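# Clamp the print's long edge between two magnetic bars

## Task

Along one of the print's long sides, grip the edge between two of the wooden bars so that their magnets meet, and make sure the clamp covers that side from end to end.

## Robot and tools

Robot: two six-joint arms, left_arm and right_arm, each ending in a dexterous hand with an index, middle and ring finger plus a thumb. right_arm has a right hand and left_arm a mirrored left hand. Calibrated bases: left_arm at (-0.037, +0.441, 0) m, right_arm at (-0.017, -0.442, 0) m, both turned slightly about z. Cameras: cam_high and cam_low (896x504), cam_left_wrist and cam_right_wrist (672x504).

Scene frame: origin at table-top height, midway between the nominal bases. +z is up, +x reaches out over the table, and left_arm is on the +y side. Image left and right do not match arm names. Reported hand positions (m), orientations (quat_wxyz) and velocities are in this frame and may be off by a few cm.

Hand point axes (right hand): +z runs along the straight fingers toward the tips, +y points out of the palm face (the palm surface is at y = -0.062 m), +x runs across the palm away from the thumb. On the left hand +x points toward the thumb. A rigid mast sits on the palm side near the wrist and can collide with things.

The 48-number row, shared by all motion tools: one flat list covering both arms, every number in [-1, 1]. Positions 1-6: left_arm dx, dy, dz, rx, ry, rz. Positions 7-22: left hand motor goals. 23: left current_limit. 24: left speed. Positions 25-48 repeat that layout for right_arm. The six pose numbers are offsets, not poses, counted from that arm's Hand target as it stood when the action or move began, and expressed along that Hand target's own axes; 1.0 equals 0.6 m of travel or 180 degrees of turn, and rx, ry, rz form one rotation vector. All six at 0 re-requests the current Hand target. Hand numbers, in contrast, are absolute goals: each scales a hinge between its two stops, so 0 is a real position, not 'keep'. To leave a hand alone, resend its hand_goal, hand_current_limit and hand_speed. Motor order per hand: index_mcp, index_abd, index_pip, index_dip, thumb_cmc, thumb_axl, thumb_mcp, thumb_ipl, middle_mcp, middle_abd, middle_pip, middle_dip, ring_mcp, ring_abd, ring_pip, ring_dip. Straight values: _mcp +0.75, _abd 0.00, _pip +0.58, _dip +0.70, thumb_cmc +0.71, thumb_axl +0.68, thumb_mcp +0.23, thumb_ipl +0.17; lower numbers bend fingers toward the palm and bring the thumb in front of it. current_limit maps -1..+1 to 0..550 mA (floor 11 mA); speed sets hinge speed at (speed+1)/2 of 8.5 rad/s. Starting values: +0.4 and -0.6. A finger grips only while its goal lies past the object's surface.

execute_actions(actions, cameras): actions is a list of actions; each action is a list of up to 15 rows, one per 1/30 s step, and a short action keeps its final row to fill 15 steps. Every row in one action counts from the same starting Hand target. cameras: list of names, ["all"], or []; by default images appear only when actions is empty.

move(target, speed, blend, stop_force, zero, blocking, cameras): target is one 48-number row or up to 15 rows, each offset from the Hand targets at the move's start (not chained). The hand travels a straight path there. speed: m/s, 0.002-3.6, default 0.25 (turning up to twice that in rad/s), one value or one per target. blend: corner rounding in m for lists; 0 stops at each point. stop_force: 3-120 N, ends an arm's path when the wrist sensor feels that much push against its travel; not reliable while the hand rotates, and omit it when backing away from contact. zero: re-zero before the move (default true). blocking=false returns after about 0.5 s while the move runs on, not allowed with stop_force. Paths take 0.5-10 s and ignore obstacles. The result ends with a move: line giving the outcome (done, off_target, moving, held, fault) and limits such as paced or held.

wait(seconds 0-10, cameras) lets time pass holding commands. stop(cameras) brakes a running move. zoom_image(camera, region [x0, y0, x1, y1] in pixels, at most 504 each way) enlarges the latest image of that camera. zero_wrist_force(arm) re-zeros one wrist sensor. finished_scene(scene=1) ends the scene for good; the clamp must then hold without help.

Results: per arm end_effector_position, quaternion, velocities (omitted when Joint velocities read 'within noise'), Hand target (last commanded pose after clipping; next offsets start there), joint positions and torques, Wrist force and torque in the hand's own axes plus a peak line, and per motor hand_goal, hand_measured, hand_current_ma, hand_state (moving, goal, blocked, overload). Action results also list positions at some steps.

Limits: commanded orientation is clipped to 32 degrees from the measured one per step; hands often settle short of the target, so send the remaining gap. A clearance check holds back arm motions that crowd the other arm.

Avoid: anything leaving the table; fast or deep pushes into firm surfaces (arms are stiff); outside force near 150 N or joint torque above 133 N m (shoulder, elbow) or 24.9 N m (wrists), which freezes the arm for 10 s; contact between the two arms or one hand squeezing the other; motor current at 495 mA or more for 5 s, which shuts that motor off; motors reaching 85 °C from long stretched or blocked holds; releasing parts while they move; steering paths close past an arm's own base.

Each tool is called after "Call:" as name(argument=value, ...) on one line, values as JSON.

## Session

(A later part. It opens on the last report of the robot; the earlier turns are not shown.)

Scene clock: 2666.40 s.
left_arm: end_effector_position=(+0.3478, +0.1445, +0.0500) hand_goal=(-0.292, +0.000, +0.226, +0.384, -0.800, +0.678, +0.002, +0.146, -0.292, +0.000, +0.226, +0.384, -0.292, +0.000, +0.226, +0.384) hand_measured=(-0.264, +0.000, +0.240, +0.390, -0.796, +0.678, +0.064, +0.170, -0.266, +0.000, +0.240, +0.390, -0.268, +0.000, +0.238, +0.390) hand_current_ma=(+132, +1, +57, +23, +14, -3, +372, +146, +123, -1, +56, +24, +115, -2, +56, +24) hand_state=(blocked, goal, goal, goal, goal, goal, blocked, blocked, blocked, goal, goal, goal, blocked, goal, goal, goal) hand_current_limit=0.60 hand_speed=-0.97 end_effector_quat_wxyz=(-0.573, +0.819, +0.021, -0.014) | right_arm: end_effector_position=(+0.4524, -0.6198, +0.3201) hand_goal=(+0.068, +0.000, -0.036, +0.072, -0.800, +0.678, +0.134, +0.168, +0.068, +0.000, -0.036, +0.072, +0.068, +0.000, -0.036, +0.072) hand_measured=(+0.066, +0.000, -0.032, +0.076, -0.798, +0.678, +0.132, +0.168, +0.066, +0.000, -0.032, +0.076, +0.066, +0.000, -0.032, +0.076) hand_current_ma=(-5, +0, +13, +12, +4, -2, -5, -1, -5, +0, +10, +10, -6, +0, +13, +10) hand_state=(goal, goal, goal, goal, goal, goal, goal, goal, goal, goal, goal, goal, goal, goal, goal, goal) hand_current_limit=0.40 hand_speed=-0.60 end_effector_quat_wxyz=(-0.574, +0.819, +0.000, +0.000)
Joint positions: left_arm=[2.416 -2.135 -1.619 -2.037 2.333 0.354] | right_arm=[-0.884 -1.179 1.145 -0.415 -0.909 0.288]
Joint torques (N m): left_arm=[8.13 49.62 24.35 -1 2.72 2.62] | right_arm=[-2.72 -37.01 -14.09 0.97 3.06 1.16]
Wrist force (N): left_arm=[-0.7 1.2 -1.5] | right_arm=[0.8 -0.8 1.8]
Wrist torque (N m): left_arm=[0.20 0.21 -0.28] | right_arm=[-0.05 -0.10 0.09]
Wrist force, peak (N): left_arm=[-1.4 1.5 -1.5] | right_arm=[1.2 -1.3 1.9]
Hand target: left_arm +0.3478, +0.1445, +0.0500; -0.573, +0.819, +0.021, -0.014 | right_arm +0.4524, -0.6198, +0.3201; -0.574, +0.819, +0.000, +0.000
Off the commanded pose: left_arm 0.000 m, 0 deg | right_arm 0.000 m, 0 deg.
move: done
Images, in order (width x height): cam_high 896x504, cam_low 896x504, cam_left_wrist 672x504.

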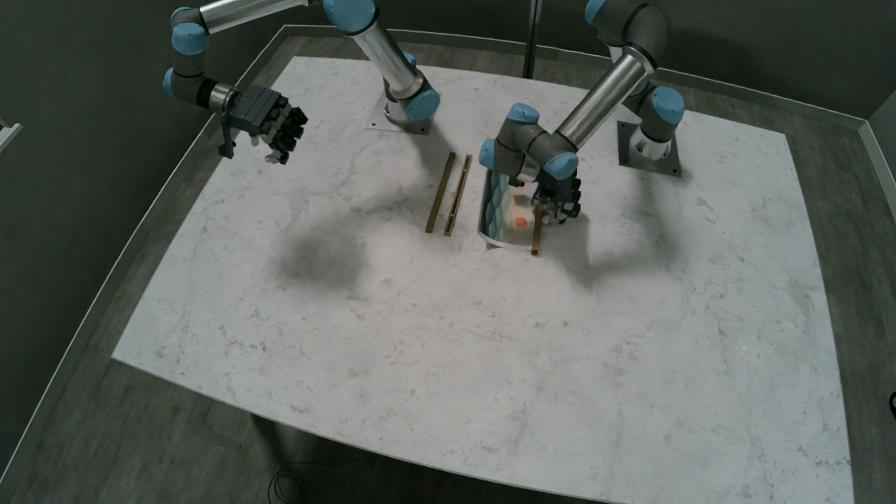

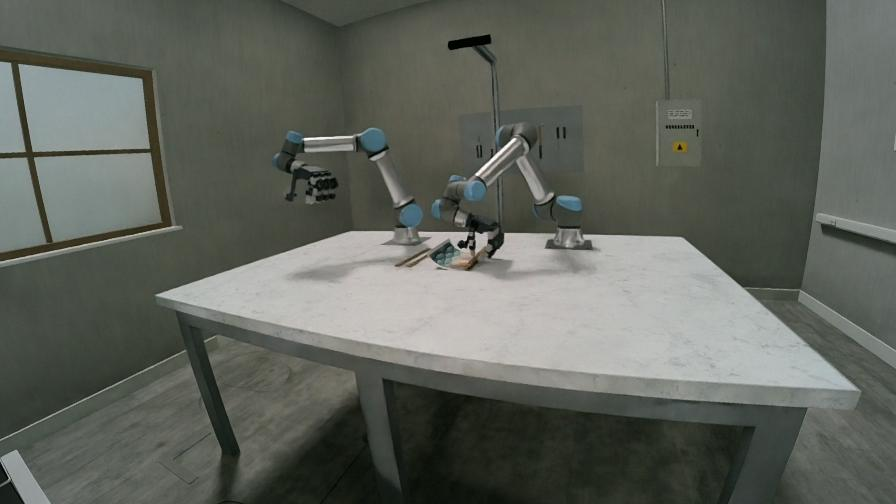

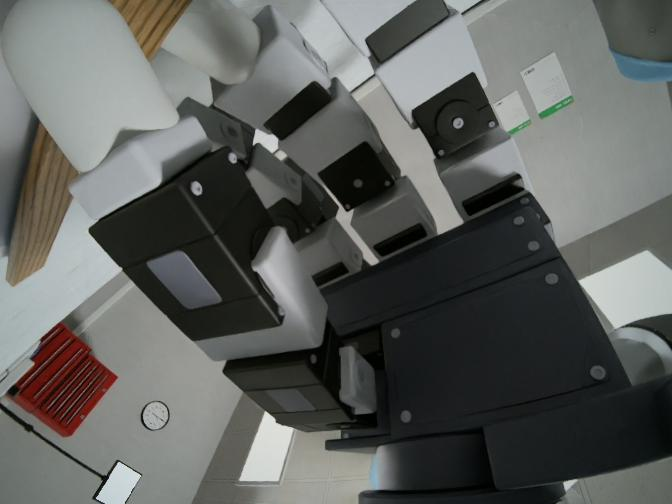

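Call:
move(target=[0.0017,0.0086,0.00315,0,0,0,-0.292,0,0.226,0.384,-0.8,0.678,0.002,0.146,-0.292,0,0.226,0.384,-0.292,0,0.226,0.384,0.6,-0.97,0,0,0,0,0,0,0.0685,0,-0.0365,0.0725,-0.8,0.678,0.1348,0.1676,0.0685,0,-0.0365,0.0725,0.0685,0,-0.0365,0.0725,0.4,-0.6], speed=0.008, stop_force=3, cameras=["cam_high","cam_low","cam_left_wrist"])

Call:
zoom_image(camera="cam_high", region=[515, 220, 555, 260])

Call:
zoom_image(camera="cam_low", region=[455, 245, 495, 275])

Call:
zoom_image(camera="cam_left_wrist", region=[0, 0, 300, 300])

Scene clock: 2677.57 s.
left_arm: end_effector_position=(+0.3489, +0.1446, +0.0445) hand_goal=(-0.292, +0.000, +0.226, +0.384, -0.800, +0.678, +0.002, +0.146, -0.292, +0.000, +0.226, +0.384, -0.292, +0.000, +0.226, +0.384) hand_measured=(-0.264, +0.000, +0.240, +0.390, -0.796, +0.678, +0.064, +0.170, -0.266, +0.000, +0.240, +0.390, -0.268, +0.000, +0.238, +0.390) hand_current_ma=(+132, +1, +57, +23, +14, -3, +372, +146, +123, -1, +56, +24, +115, -2, +56, +24) hand_state=(blocked, goal, goal, goal, goal, goal, blocked, blocked, blocked, goal, goal, goal, blocked, goal, goal, goal) hand_current_limit=0.60 hand_speed=-0.97 end_effector_quat_wxyz=(-0.573, +0.819, +0.021, -0.014) | right_arm: end_effector_position=(+0.4524, -0.6198, +0.3201) hand_goal=(+0.068, +0.000, -0.036, +0.072, -0.800, +0.678, +0.134, +0.168, +0.068, +0.000, -0.036, +0.072, +0.068, +0.000, -0.036, +0.072) hand_measured=(+0.066, +0.000, -0.032, +0.076, -0.798, +0.678, +0.132, +0.168, +0.066, +0.000, -0.032, +0.076, +0.066, +0.000, -0.032, +0.076) hand_current_ma=(-5, +0, +13, +12, +4, -2, -5, -1, -5, +0, +10, +10, -6, +0, +13, +10) hand_state=(goal, goal, goal, goal, goal, goal, goal, goal, goal, goal, goal, goal, goal, goal, goal, goal) hand_current_limit=0.40 hand_speed=-0.60 end_effector_quat_wxyz=(-0.574, +0.819, +0.000, +0.000)
Joint positions: left_arm=[2.418 -2.143 -1.622 -2.025 2.334 0.355] | right_arm=[-0.884 -1.179 1.145 -0.415 -0.909 0.288]
Joint torques (N m): left_arm=[4.68 49.15 15.97 -1.01 2.1 2.31] | right_arm=[-2.69 -37.07 -14.19 1.04 3.02 1.21]
Wrist force (N): left_arm=[-0.8 0.7 -1.1] | right_arm=[0.7 -0.9 1.6]
Wrist torque (N m): left_arm=[0.10 0.24 -0.34] | right_arm=[-0.04 -0.09 0.08]
Wrist force, peak (N): left_arm=[-0.7 0.9 -1.9] | right_arm=[1.0 -0.9 2.3]
Hand target: left_arm +0.3489, +0.1445, +0.0445; -0.573, +0.819, +0.021, -0.014 | right_arm +0.4524, -0.6198, +0.3201; -0.574, +0.819, +0.000, +0.000
Off the commanded pose: left_arm 0.000 m, 0 deg | right_arm 0.000 m, 0 deg.
move: done
Images, in order (width x height): cam_high 896x504, cam_low 896x504, cam_left_wrist 672x504.

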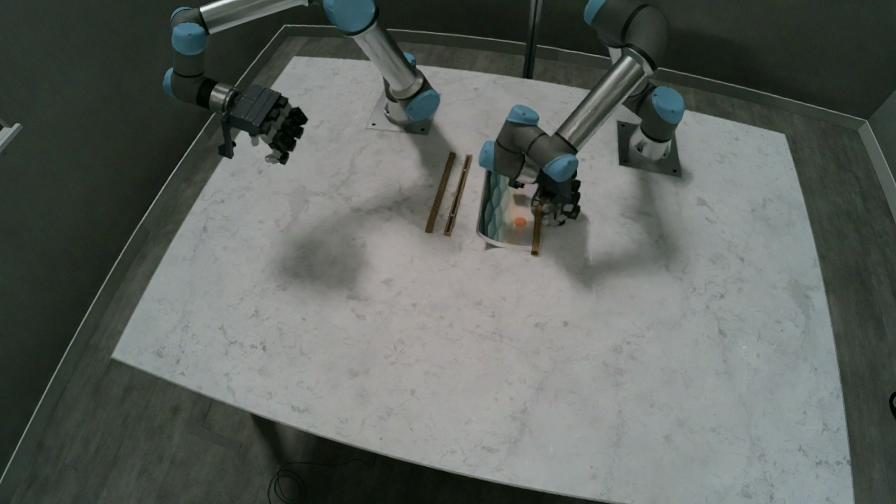

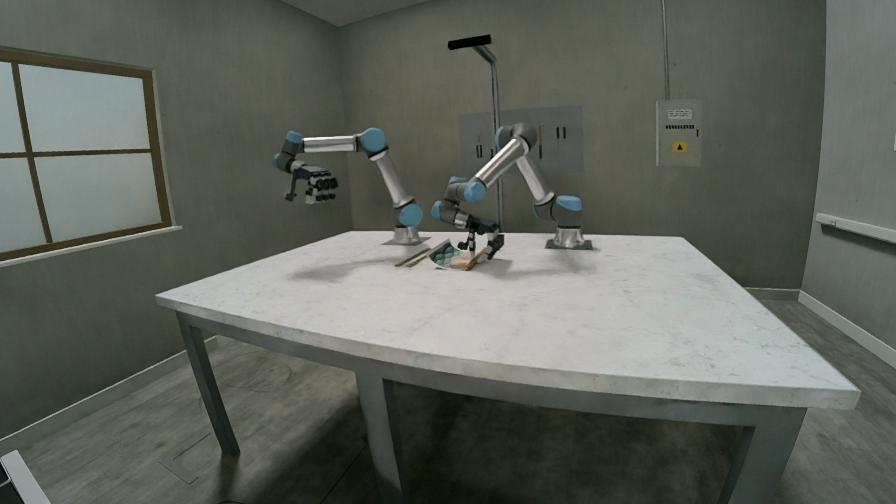

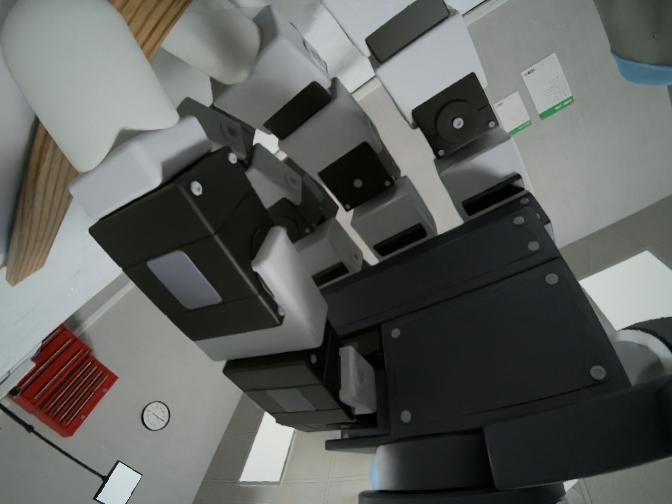

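Scaled by 12.600 from the camera's 896x504 image, which has a finer 1280x720 frame.

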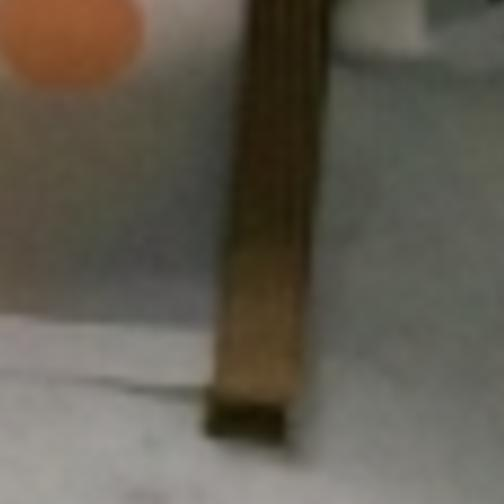

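Scaled by 12.600 from the camera's 896x504 image, which has a finer 1280x720 frame.

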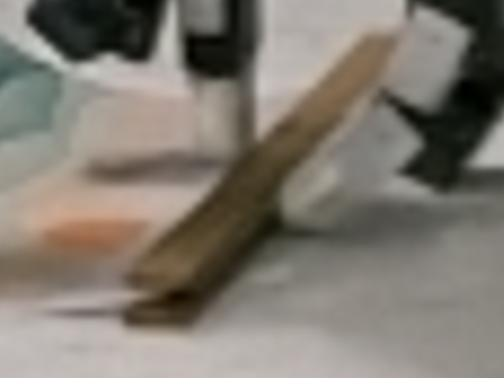

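Scaled by 1.680 from the camera's 672x504 image, which has a finer 960x720 frame.

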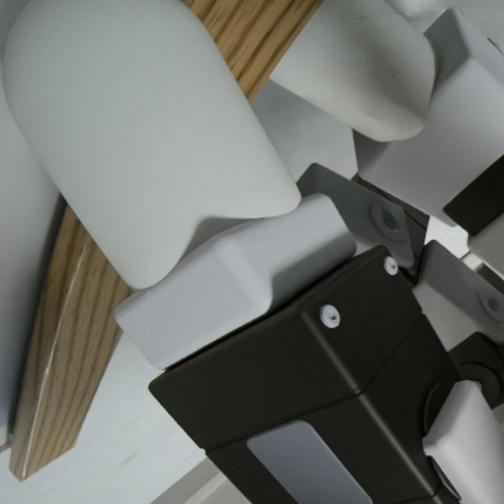

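Call:
zoom_image(camera="cam_high", region=[525, 205, 560, 240])

Call:
zoom_image(camera="cam_high", region=[525, 235, 550, 260])

Call:
zoom_image(camera="cam_low", region=[460, 250, 490, 275])

Scaled by 14.400 from the camera's 896x504 image, which has a finer 1280x720 frame.

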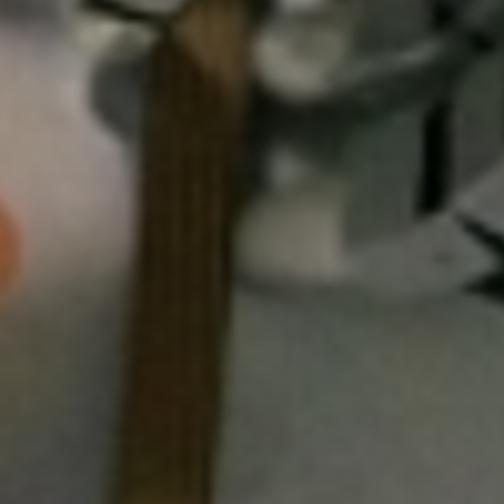

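Scaled by 20.160 from the camera's 896x504 image, which has a finer 1280x720 frame.

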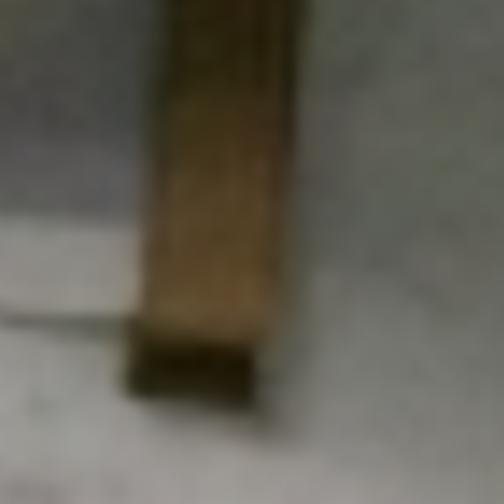

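Scaled by 16.800 from the camera's 896x504 image, which has a finer 1280x720 frame.

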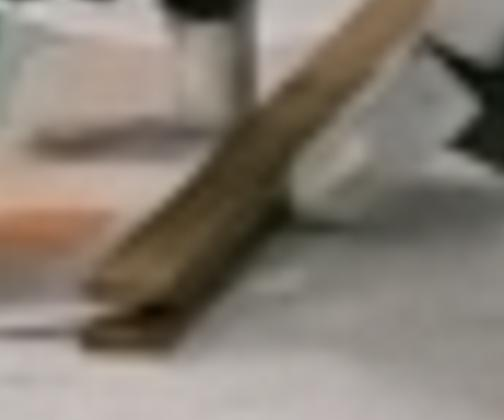

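Call:
move(target=[0,0.0019,0.0007,0,0,0,-0.292,0,0.226,0.384,-0.8,0.678,0.002,0.146,-0.292,0,0.226,0.384,-0.292,0,0.226,0.384,0.6,-0.97,0,0,0,0,0,0,0.0685,0,-0.0365,0.0725,-0.8,0.678,0.1348,0.1676,0.0685,0,-0.0365,0.0725,0.0685,0,-0.0365,0.0725,0.4,-0.6], speed=0.004, stop_force=3)

Scene clock: 2714.03 s.
left_arm: end_effector_position=(+0.3489, +0.1445, +0.0433) hand_goal=(-0.292, +0.000, +0.226, +0.384, -0.800, +0.678, +0.002, +0.146, -0.292, +0.000, +0.226, +0.384, -0.292, +0.000, +0.226, +0.384) hand_measured=(-0.270, +0.000, +0.238, +0.388, -0.798, +0.678, +0.046, +0.164, -0.272, +0.000, +0.238, +0.390, -0.274, +0.000, +0.238, +0.390) hand_current_ma=(+101, +1, +49, +20, +12, -3, +264, +108, +93, -1, +48, +21, +85, -2, +48, +21) hand_state=(blocked, goal, goal, goal, goal, goal, blocked, goal, goal, goal, goal, goal, goal, goal, goal, goal) hand_current_limit=0.60 hand_speed=-0.97 end_effector_quat_wxyz=(-0.573, +0.819, +0.021, -0.014) | right_arm: end_effector_position=(+0.4524, -0.6198, +0.3201) hand_goal=(+0.068, +0.000, -0.036, +0.072, -0.800, +0.678, +0.134, +0.168, +0.068, +0.000, -0.036, +0.072, +0.068, +0.000, -0.036, +0.072) hand_measured=(+0.066, +0.000, -0.032, +0.076, -0.798, +0.678, +0.132, +0.168, +0.066, +0.000, -0.032, +0.076, +0.066, +0.000, -0.032, +0.076) hand_current_ma=(-5, +0, +13, +12, +4, -2, -5, -1, -5, +0, +10, +10, -6, +0, +13, +10) hand_state=(goal, goal, goal, goal, goal, goal, goal, goal, goal, goal, goal, goal, goal, goal, goal, goal) hand_current_limit=0.40 hand_speed=-0.60 end_effector_quat_wxyz=(-0.574, +0.819, +0.000, +0.000)
Joint positions: left_arm=[2.418 -2.145 -1.623 -2.023 2.334 0.355] | right_arm=[-0.884 -1.179 1.145 -0.415 -0.909 0.288]
Joint torques (N m): left_arm=[-5.17 31.02 10.68 0.87 -0.87 -1.66] | right_arm=[-3.05 -37.14 -14.44 1.11 3.01 1.23]
Wrist force (N): left_arm=[-0.4 -2.4 -1.7] | right_arm=[0.6 -0.6 1.9]
Wrist torque (N m): left_arm=[-0.12 0.20 -0.31] | right_arm=[-0.04 -0.08 0.07]
Wrist force, peak (N): left_arm=[-0.1 -2.4 -2.2] | right_arm=[0.7 -1.2 2.2]
Hand target: left_arm +0.3489, +0.1445, +0.0433; -0.573, +0.819, +0.021, -0.014 | right_arm +0.4524, -0.6198, +0.3201; -0.574, +0.819, +0.000, +0.000
Off the commanded pose: left_arm 0.000 m, 0 deg | right_arm 0.000 m, 0 deg.
move: contact (left_arm)

Call:
wait(seconds=0, cameras=["cam_high","cam_low","cam_left_wrist"])

Call:
zoom_image(camera="cam_high", region=[515, 220, 555, 260])

Call:
zoom_image(camera="cam_low", region=[455, 245, 495, 275])

Call:
zoom_image(camera="cam_left_wrist", region=[0, 0, 300, 300])

Scene clock: 2718.60 s.
left_arm: end_effector_position=(+0.3489, +0.1445, +0.0433) hand_goal=(-0.292, +0.000, +0.226, +0.384, -0.800, +0.678, +0.002, +0.146, -0.292, +0.000, +0.226, +0.384, -0.292, +0.000, +0.226, +0.384) hand_measured=(-0.270, +0.000, +0.238, +0.388, -0.798, +0.678, +0.046, +0.164, -0.272, +0.000, +0.238, +0.390, -0.274, +0.000, +0.238, +0.390) hand_current_ma=(+101, +1, +49, +20, +12, -3, +264, +108, +93, -1, +48, +21, +85, -2, +48, +21) hand_state=(blocked, goal, goal, goal, goal, goal, blocked, goal, goal, goal, goal, goal, goal, goal, goal, goal) hand_current_limit=0.60 hand_speed=-0.97 end_effector_quat_wxyz=(-0.573, +0.819, +0.021, -0.014) | right_arm: end_effector_position=(+0.4524, -0.6198, +0.3201) hand_goal=(+0.068, +0.000, -0.036, +0.072, -0.800, +0.678, +0.134, +0.168, +0.068, +0.000, -0.036, +0.072, +0.068, +0.000, -0.036, +0.072) hand_measured=(+0.066, +0.000, -0.032, +0.076, -0.798, +0.678, +0.132, +0.168, +0.066, +0.000, -0.032, +0.076, +0.066, +0.000, -0.032, +0.076) hand_current_ma=(-5, +0, +13, +12, +4, -2, -5, -1, -5, +0, +10, +10, -6, +0, +13, +10) hand_state=(goal, goal, goal, goal, goal, goal, goal, goal, goal, goal, goal, goal, goal, goal, goal, goal) hand_current_limit=0.40 hand_speed=-0.60 end_effector_quat_wxyz=(-0.574, +0.819, +0.000, +0.000)
Joint positions: left_arm=[2.418 -2.145 -1.623 -2.023 2.334 0.355] | right_arm=[-0.884 -1.179 1.145 -0.415 -0.909 0.288]
Joint torques (N m): left_arm=[-4.65 46.95 21.07 -0.43 -0.86 -1.61] | right_arm=[-2.99 -37.26 -14.32 1.02 2.94 1.06]
Wrist force (N): left_arm=[-0.2 -2.5 -1.8] | right_arm=[0.5 -0.6 1.9]
Wrist torque (N m): left_arm=[-0.13 0.18 -0.28] | right_arm=[-0.04 -0.06 0.07]
Wrist force, peak (N): left_arm=[-0.2 -2.7 -2.2] | right_arm=[0.8 -1.1 2.1]
Hand target: left_arm +0.3489, +0.1445, +0.0433; -0.573, +0.819, +0.021, -0.014 | right_arm +0.4524, -0.6198, +0.3201; -0.574, +0.819, +0.000, +0.000
Off the commanded pose: left_arm 0.000 m, 0 deg | right_arm 0.000 m, 0 deg.
Images, in order (width x height): cam_high 896x504, cam_low 896x504, cam_left_wrist 672x504.

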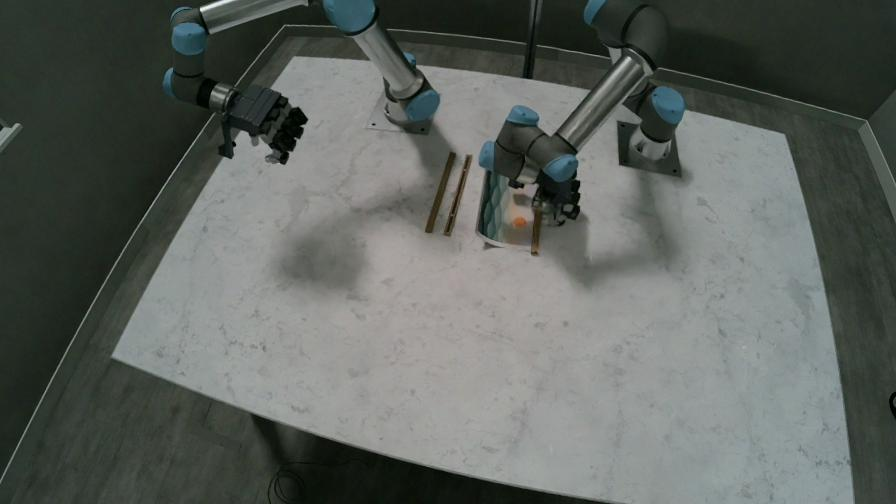

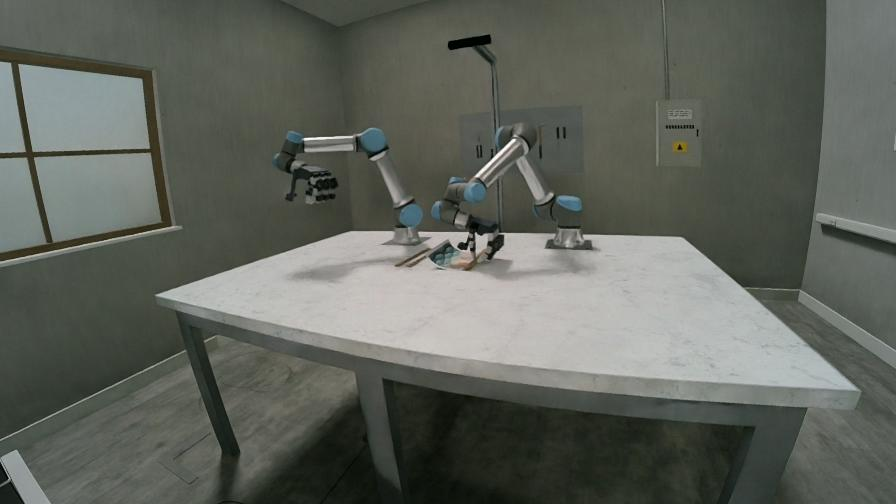

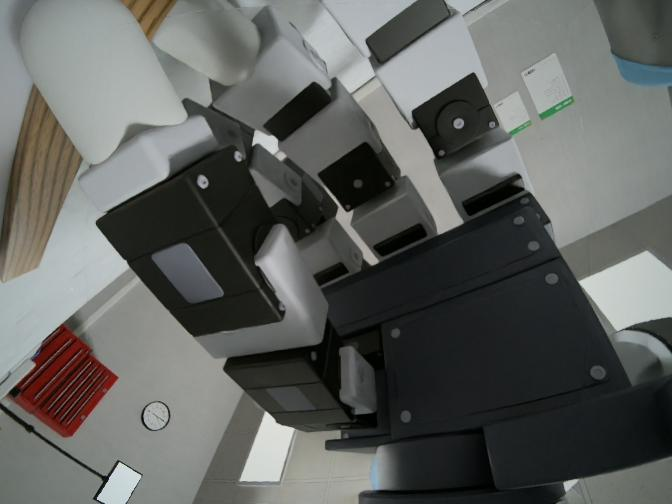

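Scaled by 12.600 from the camera's 896x504 image, which has a finer 1280x720 frame.

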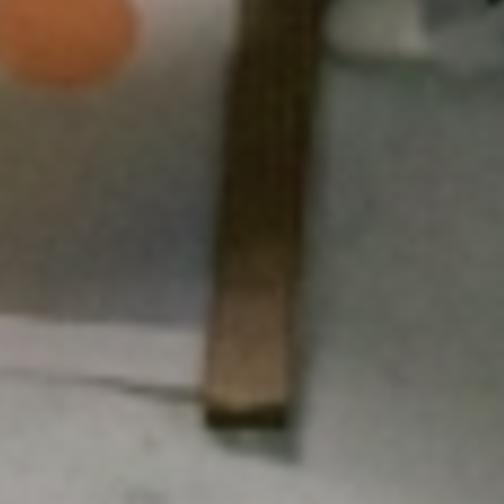

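Scaled by 12.600 from the camera's 896x504 image, which has a finer 1280x720 frame.

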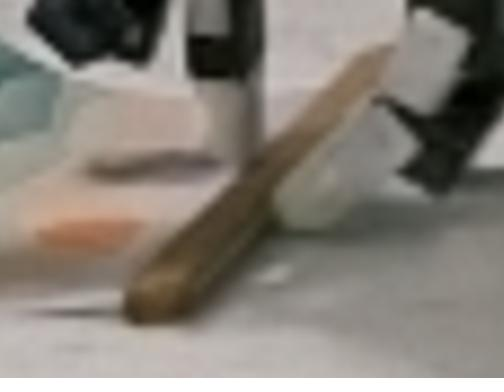

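Scaled by 1.680 from the camera's 672x504 image, which has a finer 960x720 frame.

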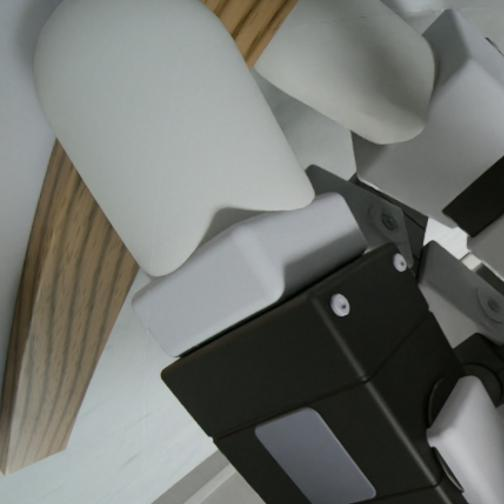

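Call:
zoom_image(camera="cam_left_wrist", region=[0, 60, 200, 300])

Call:
zoom_image(camera="cam_high", region=[525, 235, 550, 260])

Call:
zoom_image(camera="cam_low", region=[460, 258, 480, 274])

Call:
zoom_image(camera="cam_high", region=[470, 150, 590, 260])

Scaled by 2.100 from the camera's 672x504 image, which has a finer 960x720 frame.

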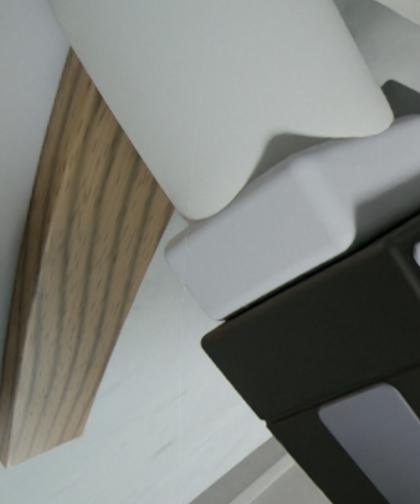

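Scaled by 20.160 from the camera's 896x504 image, which has a finer 1280x720 frame.

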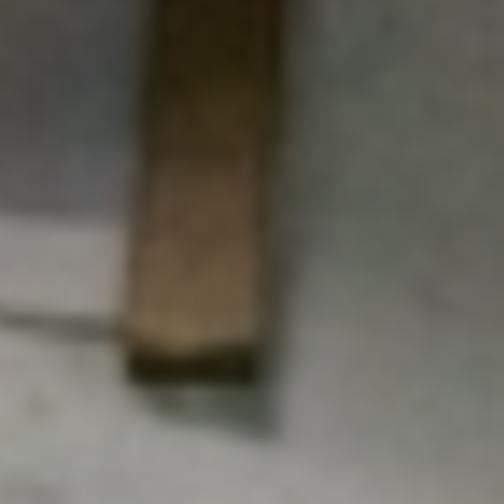

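Scaled by 25.200 from the camera's 896x504 image, which has a finer 1280x720 frame.

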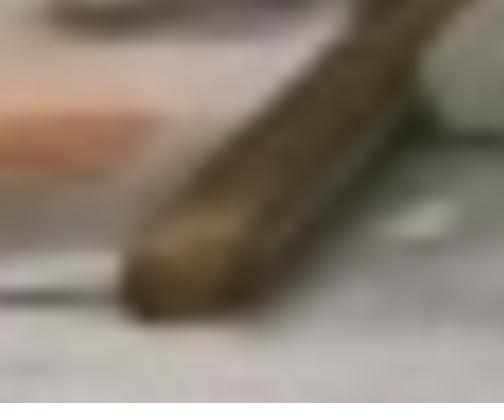

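Scaled by 4.200 from the camera's 896x504 image, which has a finer 1280x720 frame.

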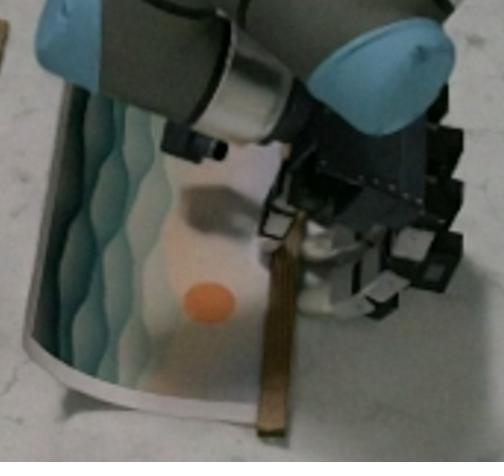

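Call:
execute_actions(actions=[[[0,0,0,0,0,0,-0.270,0,0.238,0.388,-0.8,0.678,0.046,0.164,-0.272,0,0.238,0.390,-0.274,0,0.238,0.390,0.6,-0.97,0,0,0,0,0,0,0.0685,0,-0.0365,0.0725,-0.8,0.678,0.1348,0.1676,0.0685,0,-0.0365,0.0725,0.0685,0,-0.0365,0.0725,0.4,-0.6]]], cameras=["cam_high","cam_low"])

Call:
zoom_image(camera="cam_high", region=[515, 220, 555, 260])

Call:
zoom_image(camera="cam_low", region=[455, 245, 495, 275])

Scene clock: 2736.80 s.
left_arm: end_effector_position=(+0.3489, +0.1445, +0.0433) hand_goal=(-0.270, +0.000, +0.238, +0.388, -0.800, +0.678, +0.046, +0.164, -0.272, +0.000, +0.238, +0.390, -0.274, +0.000, +0.238, +0.390) hand_measured=(-0.270, +0.000, +0.242, +0.390, -0.798, +0.678, +0.048, +0.168, -0.272, +0.000, +0.240, +0.390, -0.274, +0.000, +0.240, +0.390) hand_current_ma=(+3, +1, +13, +4, +11, -3, +16, +18, +3, -1, +10, +1, +4, -2, +10, +1) hand_state=(goal, goal, goal, goal, goal, goal, goal, goal, goal, goal, goal, goal, goal, goal, goal, goal) hand_current_limit=0.60 hand_speed=-0.97 end_effector_quat_wxyz=(-0.573, +0.819, +0.021, -0.014) | right_arm: end_effector_position=(+0.4524, -0.6198, +0.3201) hand_goal=(+0.068, +0.000, -0.036, +0.072, -0.800, +0.678, +0.134, +0.168, +0.068, +0.000, -0.036, +0.072, +0.068, +0.000, -0.036, +0.072) hand_measured=(+0.066, +0.000, -0.032, +0.076, -0.798, +0.678, +0.132, +0.168, +0.066, +0.000, -0.032, +0.076, +0.066, +0.000, -0.032, +0.076) hand_current_ma=(-5, +0, +13, +12, +4, -2, -5, -1, -5, +0, +10, +10, -6, +0, +13, +10) hand_state=(goal, goal, goal, goal, goal, goal, goal, goal, goal, goal, goal, goal, goal, goal, goal, goal) hand_current_limit=0.40 hand_speed=-0.60 end_effector_quat_wxyz=(-0.574, +0.819, +0.000, +0.000)
Joint positions: left_arm=[2.418 -2.145 -1.623 -2.023 2.334 0.355] | right_arm=[-0.884 -1.179 1.145 -0.415 -0.909 0.288]
Joint torques (N m): left_arm=[-4.89 46.88 20.6 -0.43 -1.09 -1.6] | right_arm=[-3.11 -36.89 -14.19 0.93 2.96 1.04]
Wrist force (N): left_arm=[-0.1 -1.7 -2.7] | right_arm=[0.7 -0.7 1.9]
Wrist torque (N m): left_arm=[-0.07 0.16 -0.31] | right_arm=[-0.03 -0.09 0.08]
Wrist force, peak (N): left_arm=[-0.6 -2.2 -2.9] | right_arm=[0.8 -1.1 2.1]
Hand target: left_arm +0.3489, +0.1445, +0.0433; -0.573, +0.819, +0.021, -0.014 | right_arm +0.4524, -0.6198, +0.3201; -0.574, +0.819, +0.000, +0.000
Off the commanded pose: left_arm 0.000 m, 0 deg | right_arm 0.000 m, 0 deg.
Step readings (end_effector_position of left_arm | right_arm):
0: (+0.3489, +0.1445, +0.0433) | (+0.4524, -0.6198, +0.3201)
1: (+0.3489, +0.1445, +0.0433) | (+0.4524, -0.6198, +0.3201)
2: (+0.3489, +0.1445, +0.0433) | (+0.4524, -0.6198, +0.3201)
4: (+0.3489, +0.1445, +0.0433) | (+0.4524, -0.6198, +0.3201)
8: (+0.3489, +0.1445, +0.0433) | (+0.4524, -0.6198, +0.3201)
15: (+0.3489, +0.1445, +0.0433) | (+0.4524, -0.6198, +0.3201)
Images, in order (width x height): cam_high 896x504, cam_low 896x504.

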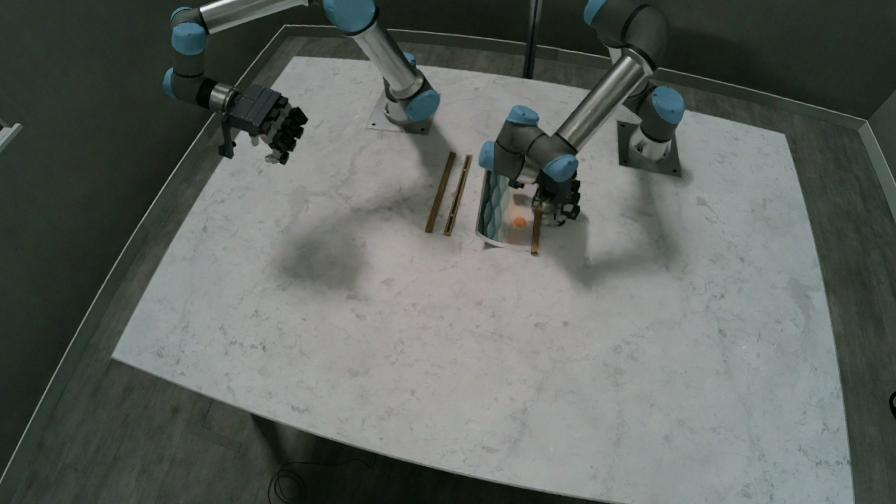

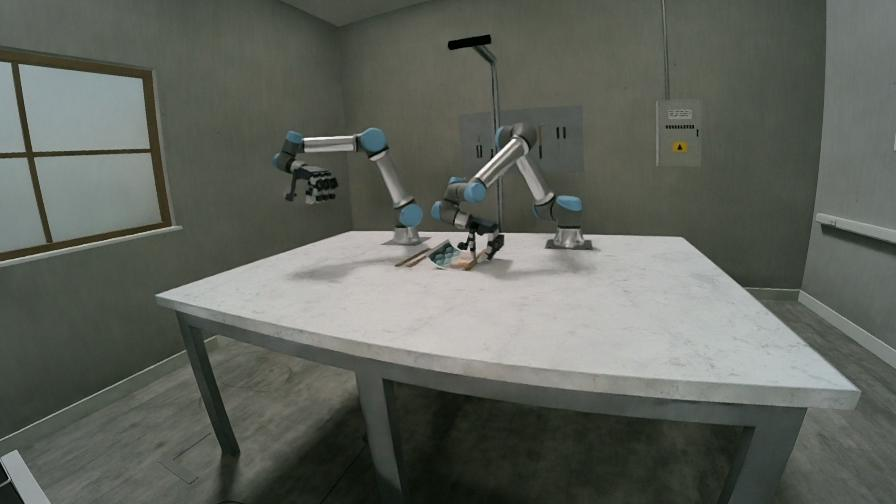

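Scaled by 12.600 from the camera's 896x504 image, which has a finer 1280x720 frame.

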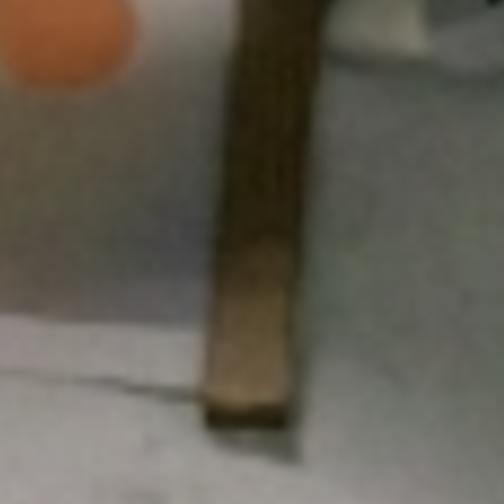

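Scaled by 12.600 from the camera's 896x504 image, which has a finer 1280x720 frame.

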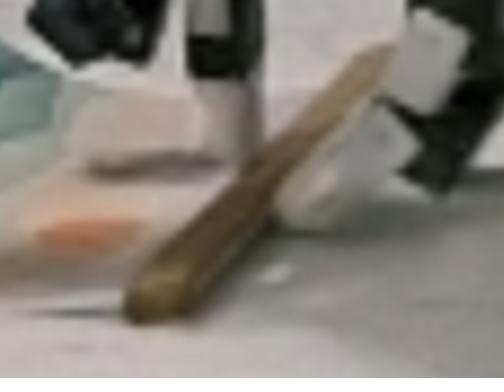

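Call:
execute_actions(actions=[[[0,0,0,0,0,0,-0.270,0,0.238,0.388,-0.8,0.678,0.080,0.164,-0.272,0,0.238,0.390,-0.274,0,0.238,0.390,0.6,-0.985,0,0,0,0,0,0,0.0685,0,-0.0365,0.0725,-0.8,0.678,0.1348,0.1676,0.0685,0,-0.0365,0.0725,0.0685,0,-0.0365,0.0725,0.4,-0.6]]], cameras=["cam_high","cam_low","cam_left_wrist"])

Call:
zoom_image(camera="cam_high", region=[515, 220, 555, 260])

Call:
zoom_image(camera="cam_low", region=[455, 245, 495, 275])

Scene clock: 2744.93 s.
left_arm: end_effector_position=(+0.3489, +0.1445, +0.0433) hand_goal=(-0.270, +0.000, +0.238, +0.388, -0.800, +0.678, +0.080, +0.164, -0.272, +0.000, +0.238, +0.390, -0.274, +0.000, +0.238, +0.390) hand_measured=(-0.270, +0.000, +0.242, +0.390, -0.798, +0.678, +0.076, +0.166, -0.272, +0.000, +0.240, +0.390, -0.274, +0.000, +0.240, +0.390) hand_current_ma=(+3, +1, +13, +4, +12, -3, -16, +6, +3, -1, +10, +1, +4, -2, +10, +1) hand_state=(goal, goal, goal, goal, goal, goal, goal, goal, goal, goal, goal, goal, goal, goal, goal, goal) hand_current_limit=0.60 hand_speed=-0.98 end_effector_quat_wxyz=(-0.573, +0.819, +0.021, -0.014) | right_arm: end_effector_position=(+0.4524, -0.6198, +0.3201) hand_goal=(+0.068, +0.000, -0.036, +0.072, -0.800, +0.678, +0.134, +0.168, +0.068, +0.000, -0.036, +0.072, +0.068, +0.000, -0.036, +0.072) hand_measured=(+0.066, +0.000, -0.032, +0.076, -0.798, +0.678, +0.132, +0.168, +0.066, +0.000, -0.032, +0.076, +0.066, +0.000, -0.032, +0.076) hand_current_ma=(-5, +0, +13, +12, +4, -2, -5, -1, -5, +0, +10, +10, -6, +0, +13, +10) hand_state=(goal, goal, goal, goal, goal, goal, goal, goal, goal, goal, goal, goal, goal, goal, goal, goal) hand_current_limit=0.40 hand_speed=-0.60 end_effector_quat_wxyz=(-0.574, +0.819, +0.000, +0.000)
Joint positions: left_arm=[2.418 -2.145 -1.623 -2.023 2.334 0.355] | right_arm=[-0.884 -1.179 1.145 -0.415 -0.909 0.288]
Joint torques (N m): left_arm=[-4.56 47.37 20.75 -0.44 -1.19 -1.55] | right_arm=[-3.25 -36.73 -14.27 1.01 2.88 1.01]
Wrist force (N): left_arm=[-0.6 0.5 -1.5] | right_arm=[0.6 -0.8 1.5]
Wrist torque (N m): left_arm=[0.13 0.20 -0.33] | right_arm=[-0.02 -0.07 0.06]
Wrist force, peak (N): left_arm=[-0.2 -2.2 -2.7] | right_arm=[0.8 -0.8 2.3]
Hand target: left_arm +0.3489, +0.1445, +0.0433; -0.573, +0.819, +0.021, -0.014 | right_arm +0.4524, -0.6198, +0.3201; -0.574, +0.819, +0.000, +0.000
Off the commanded pose: left_arm 0.000 m, 0 deg | right_arm 0.000 m, 0 deg.
Step readings (end_effector_position of left_arm | right_arm):
0: (+0.3489, +0.1445, +0.0433) | (+0.4524, -0.6198, +0.3201)
1: (+0.3489, +0.1445, +0.0433) | (+0.4524, -0.6198, +0.3201)
2: (+0.3489, +0.1445, +0.0433) | (+0.4524, -0.6198, +0.3201)
4: (+0.3489, +0.1445, +0.0433) | (+0.4524, -0.6198, +0.3201)
8: (+0.3489, +0.1445, +0.0433) | (+0.4524, -0.6198, +0.3201)
15: (+0.3489, +0.1445, +0.0433) | (+0.4524, -0.6198, +0.3201)
Images, in order (width x height): cam_high 896x504, cam_low 896x504, cam_left_wrist 672x504.

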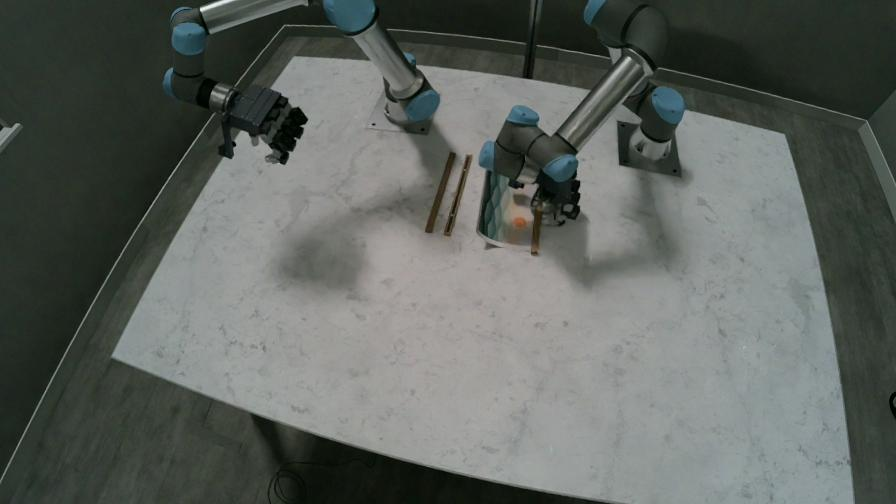

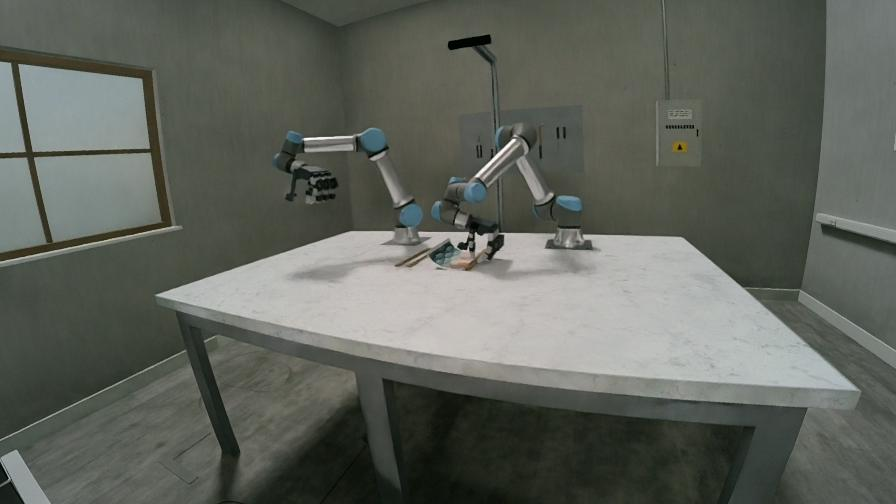

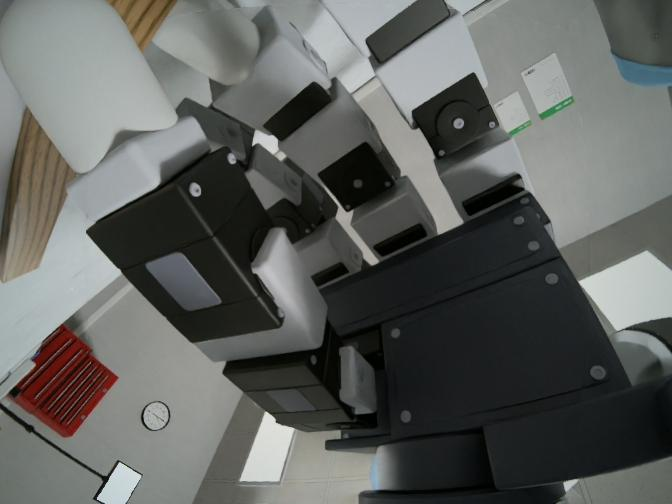

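Scaled by 12.600 from the camera's 896x504 image, which has a finer 1280x720 frame.

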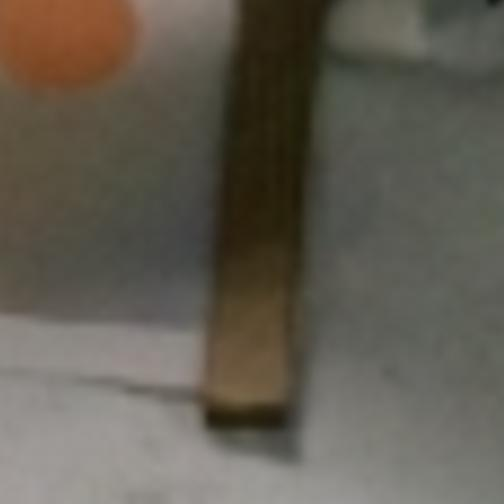

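Scaled by 12.600 from the camera's 896x504 image, which has a finer 1280x720 frame.

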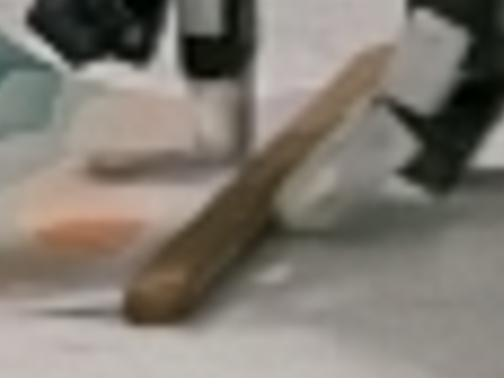

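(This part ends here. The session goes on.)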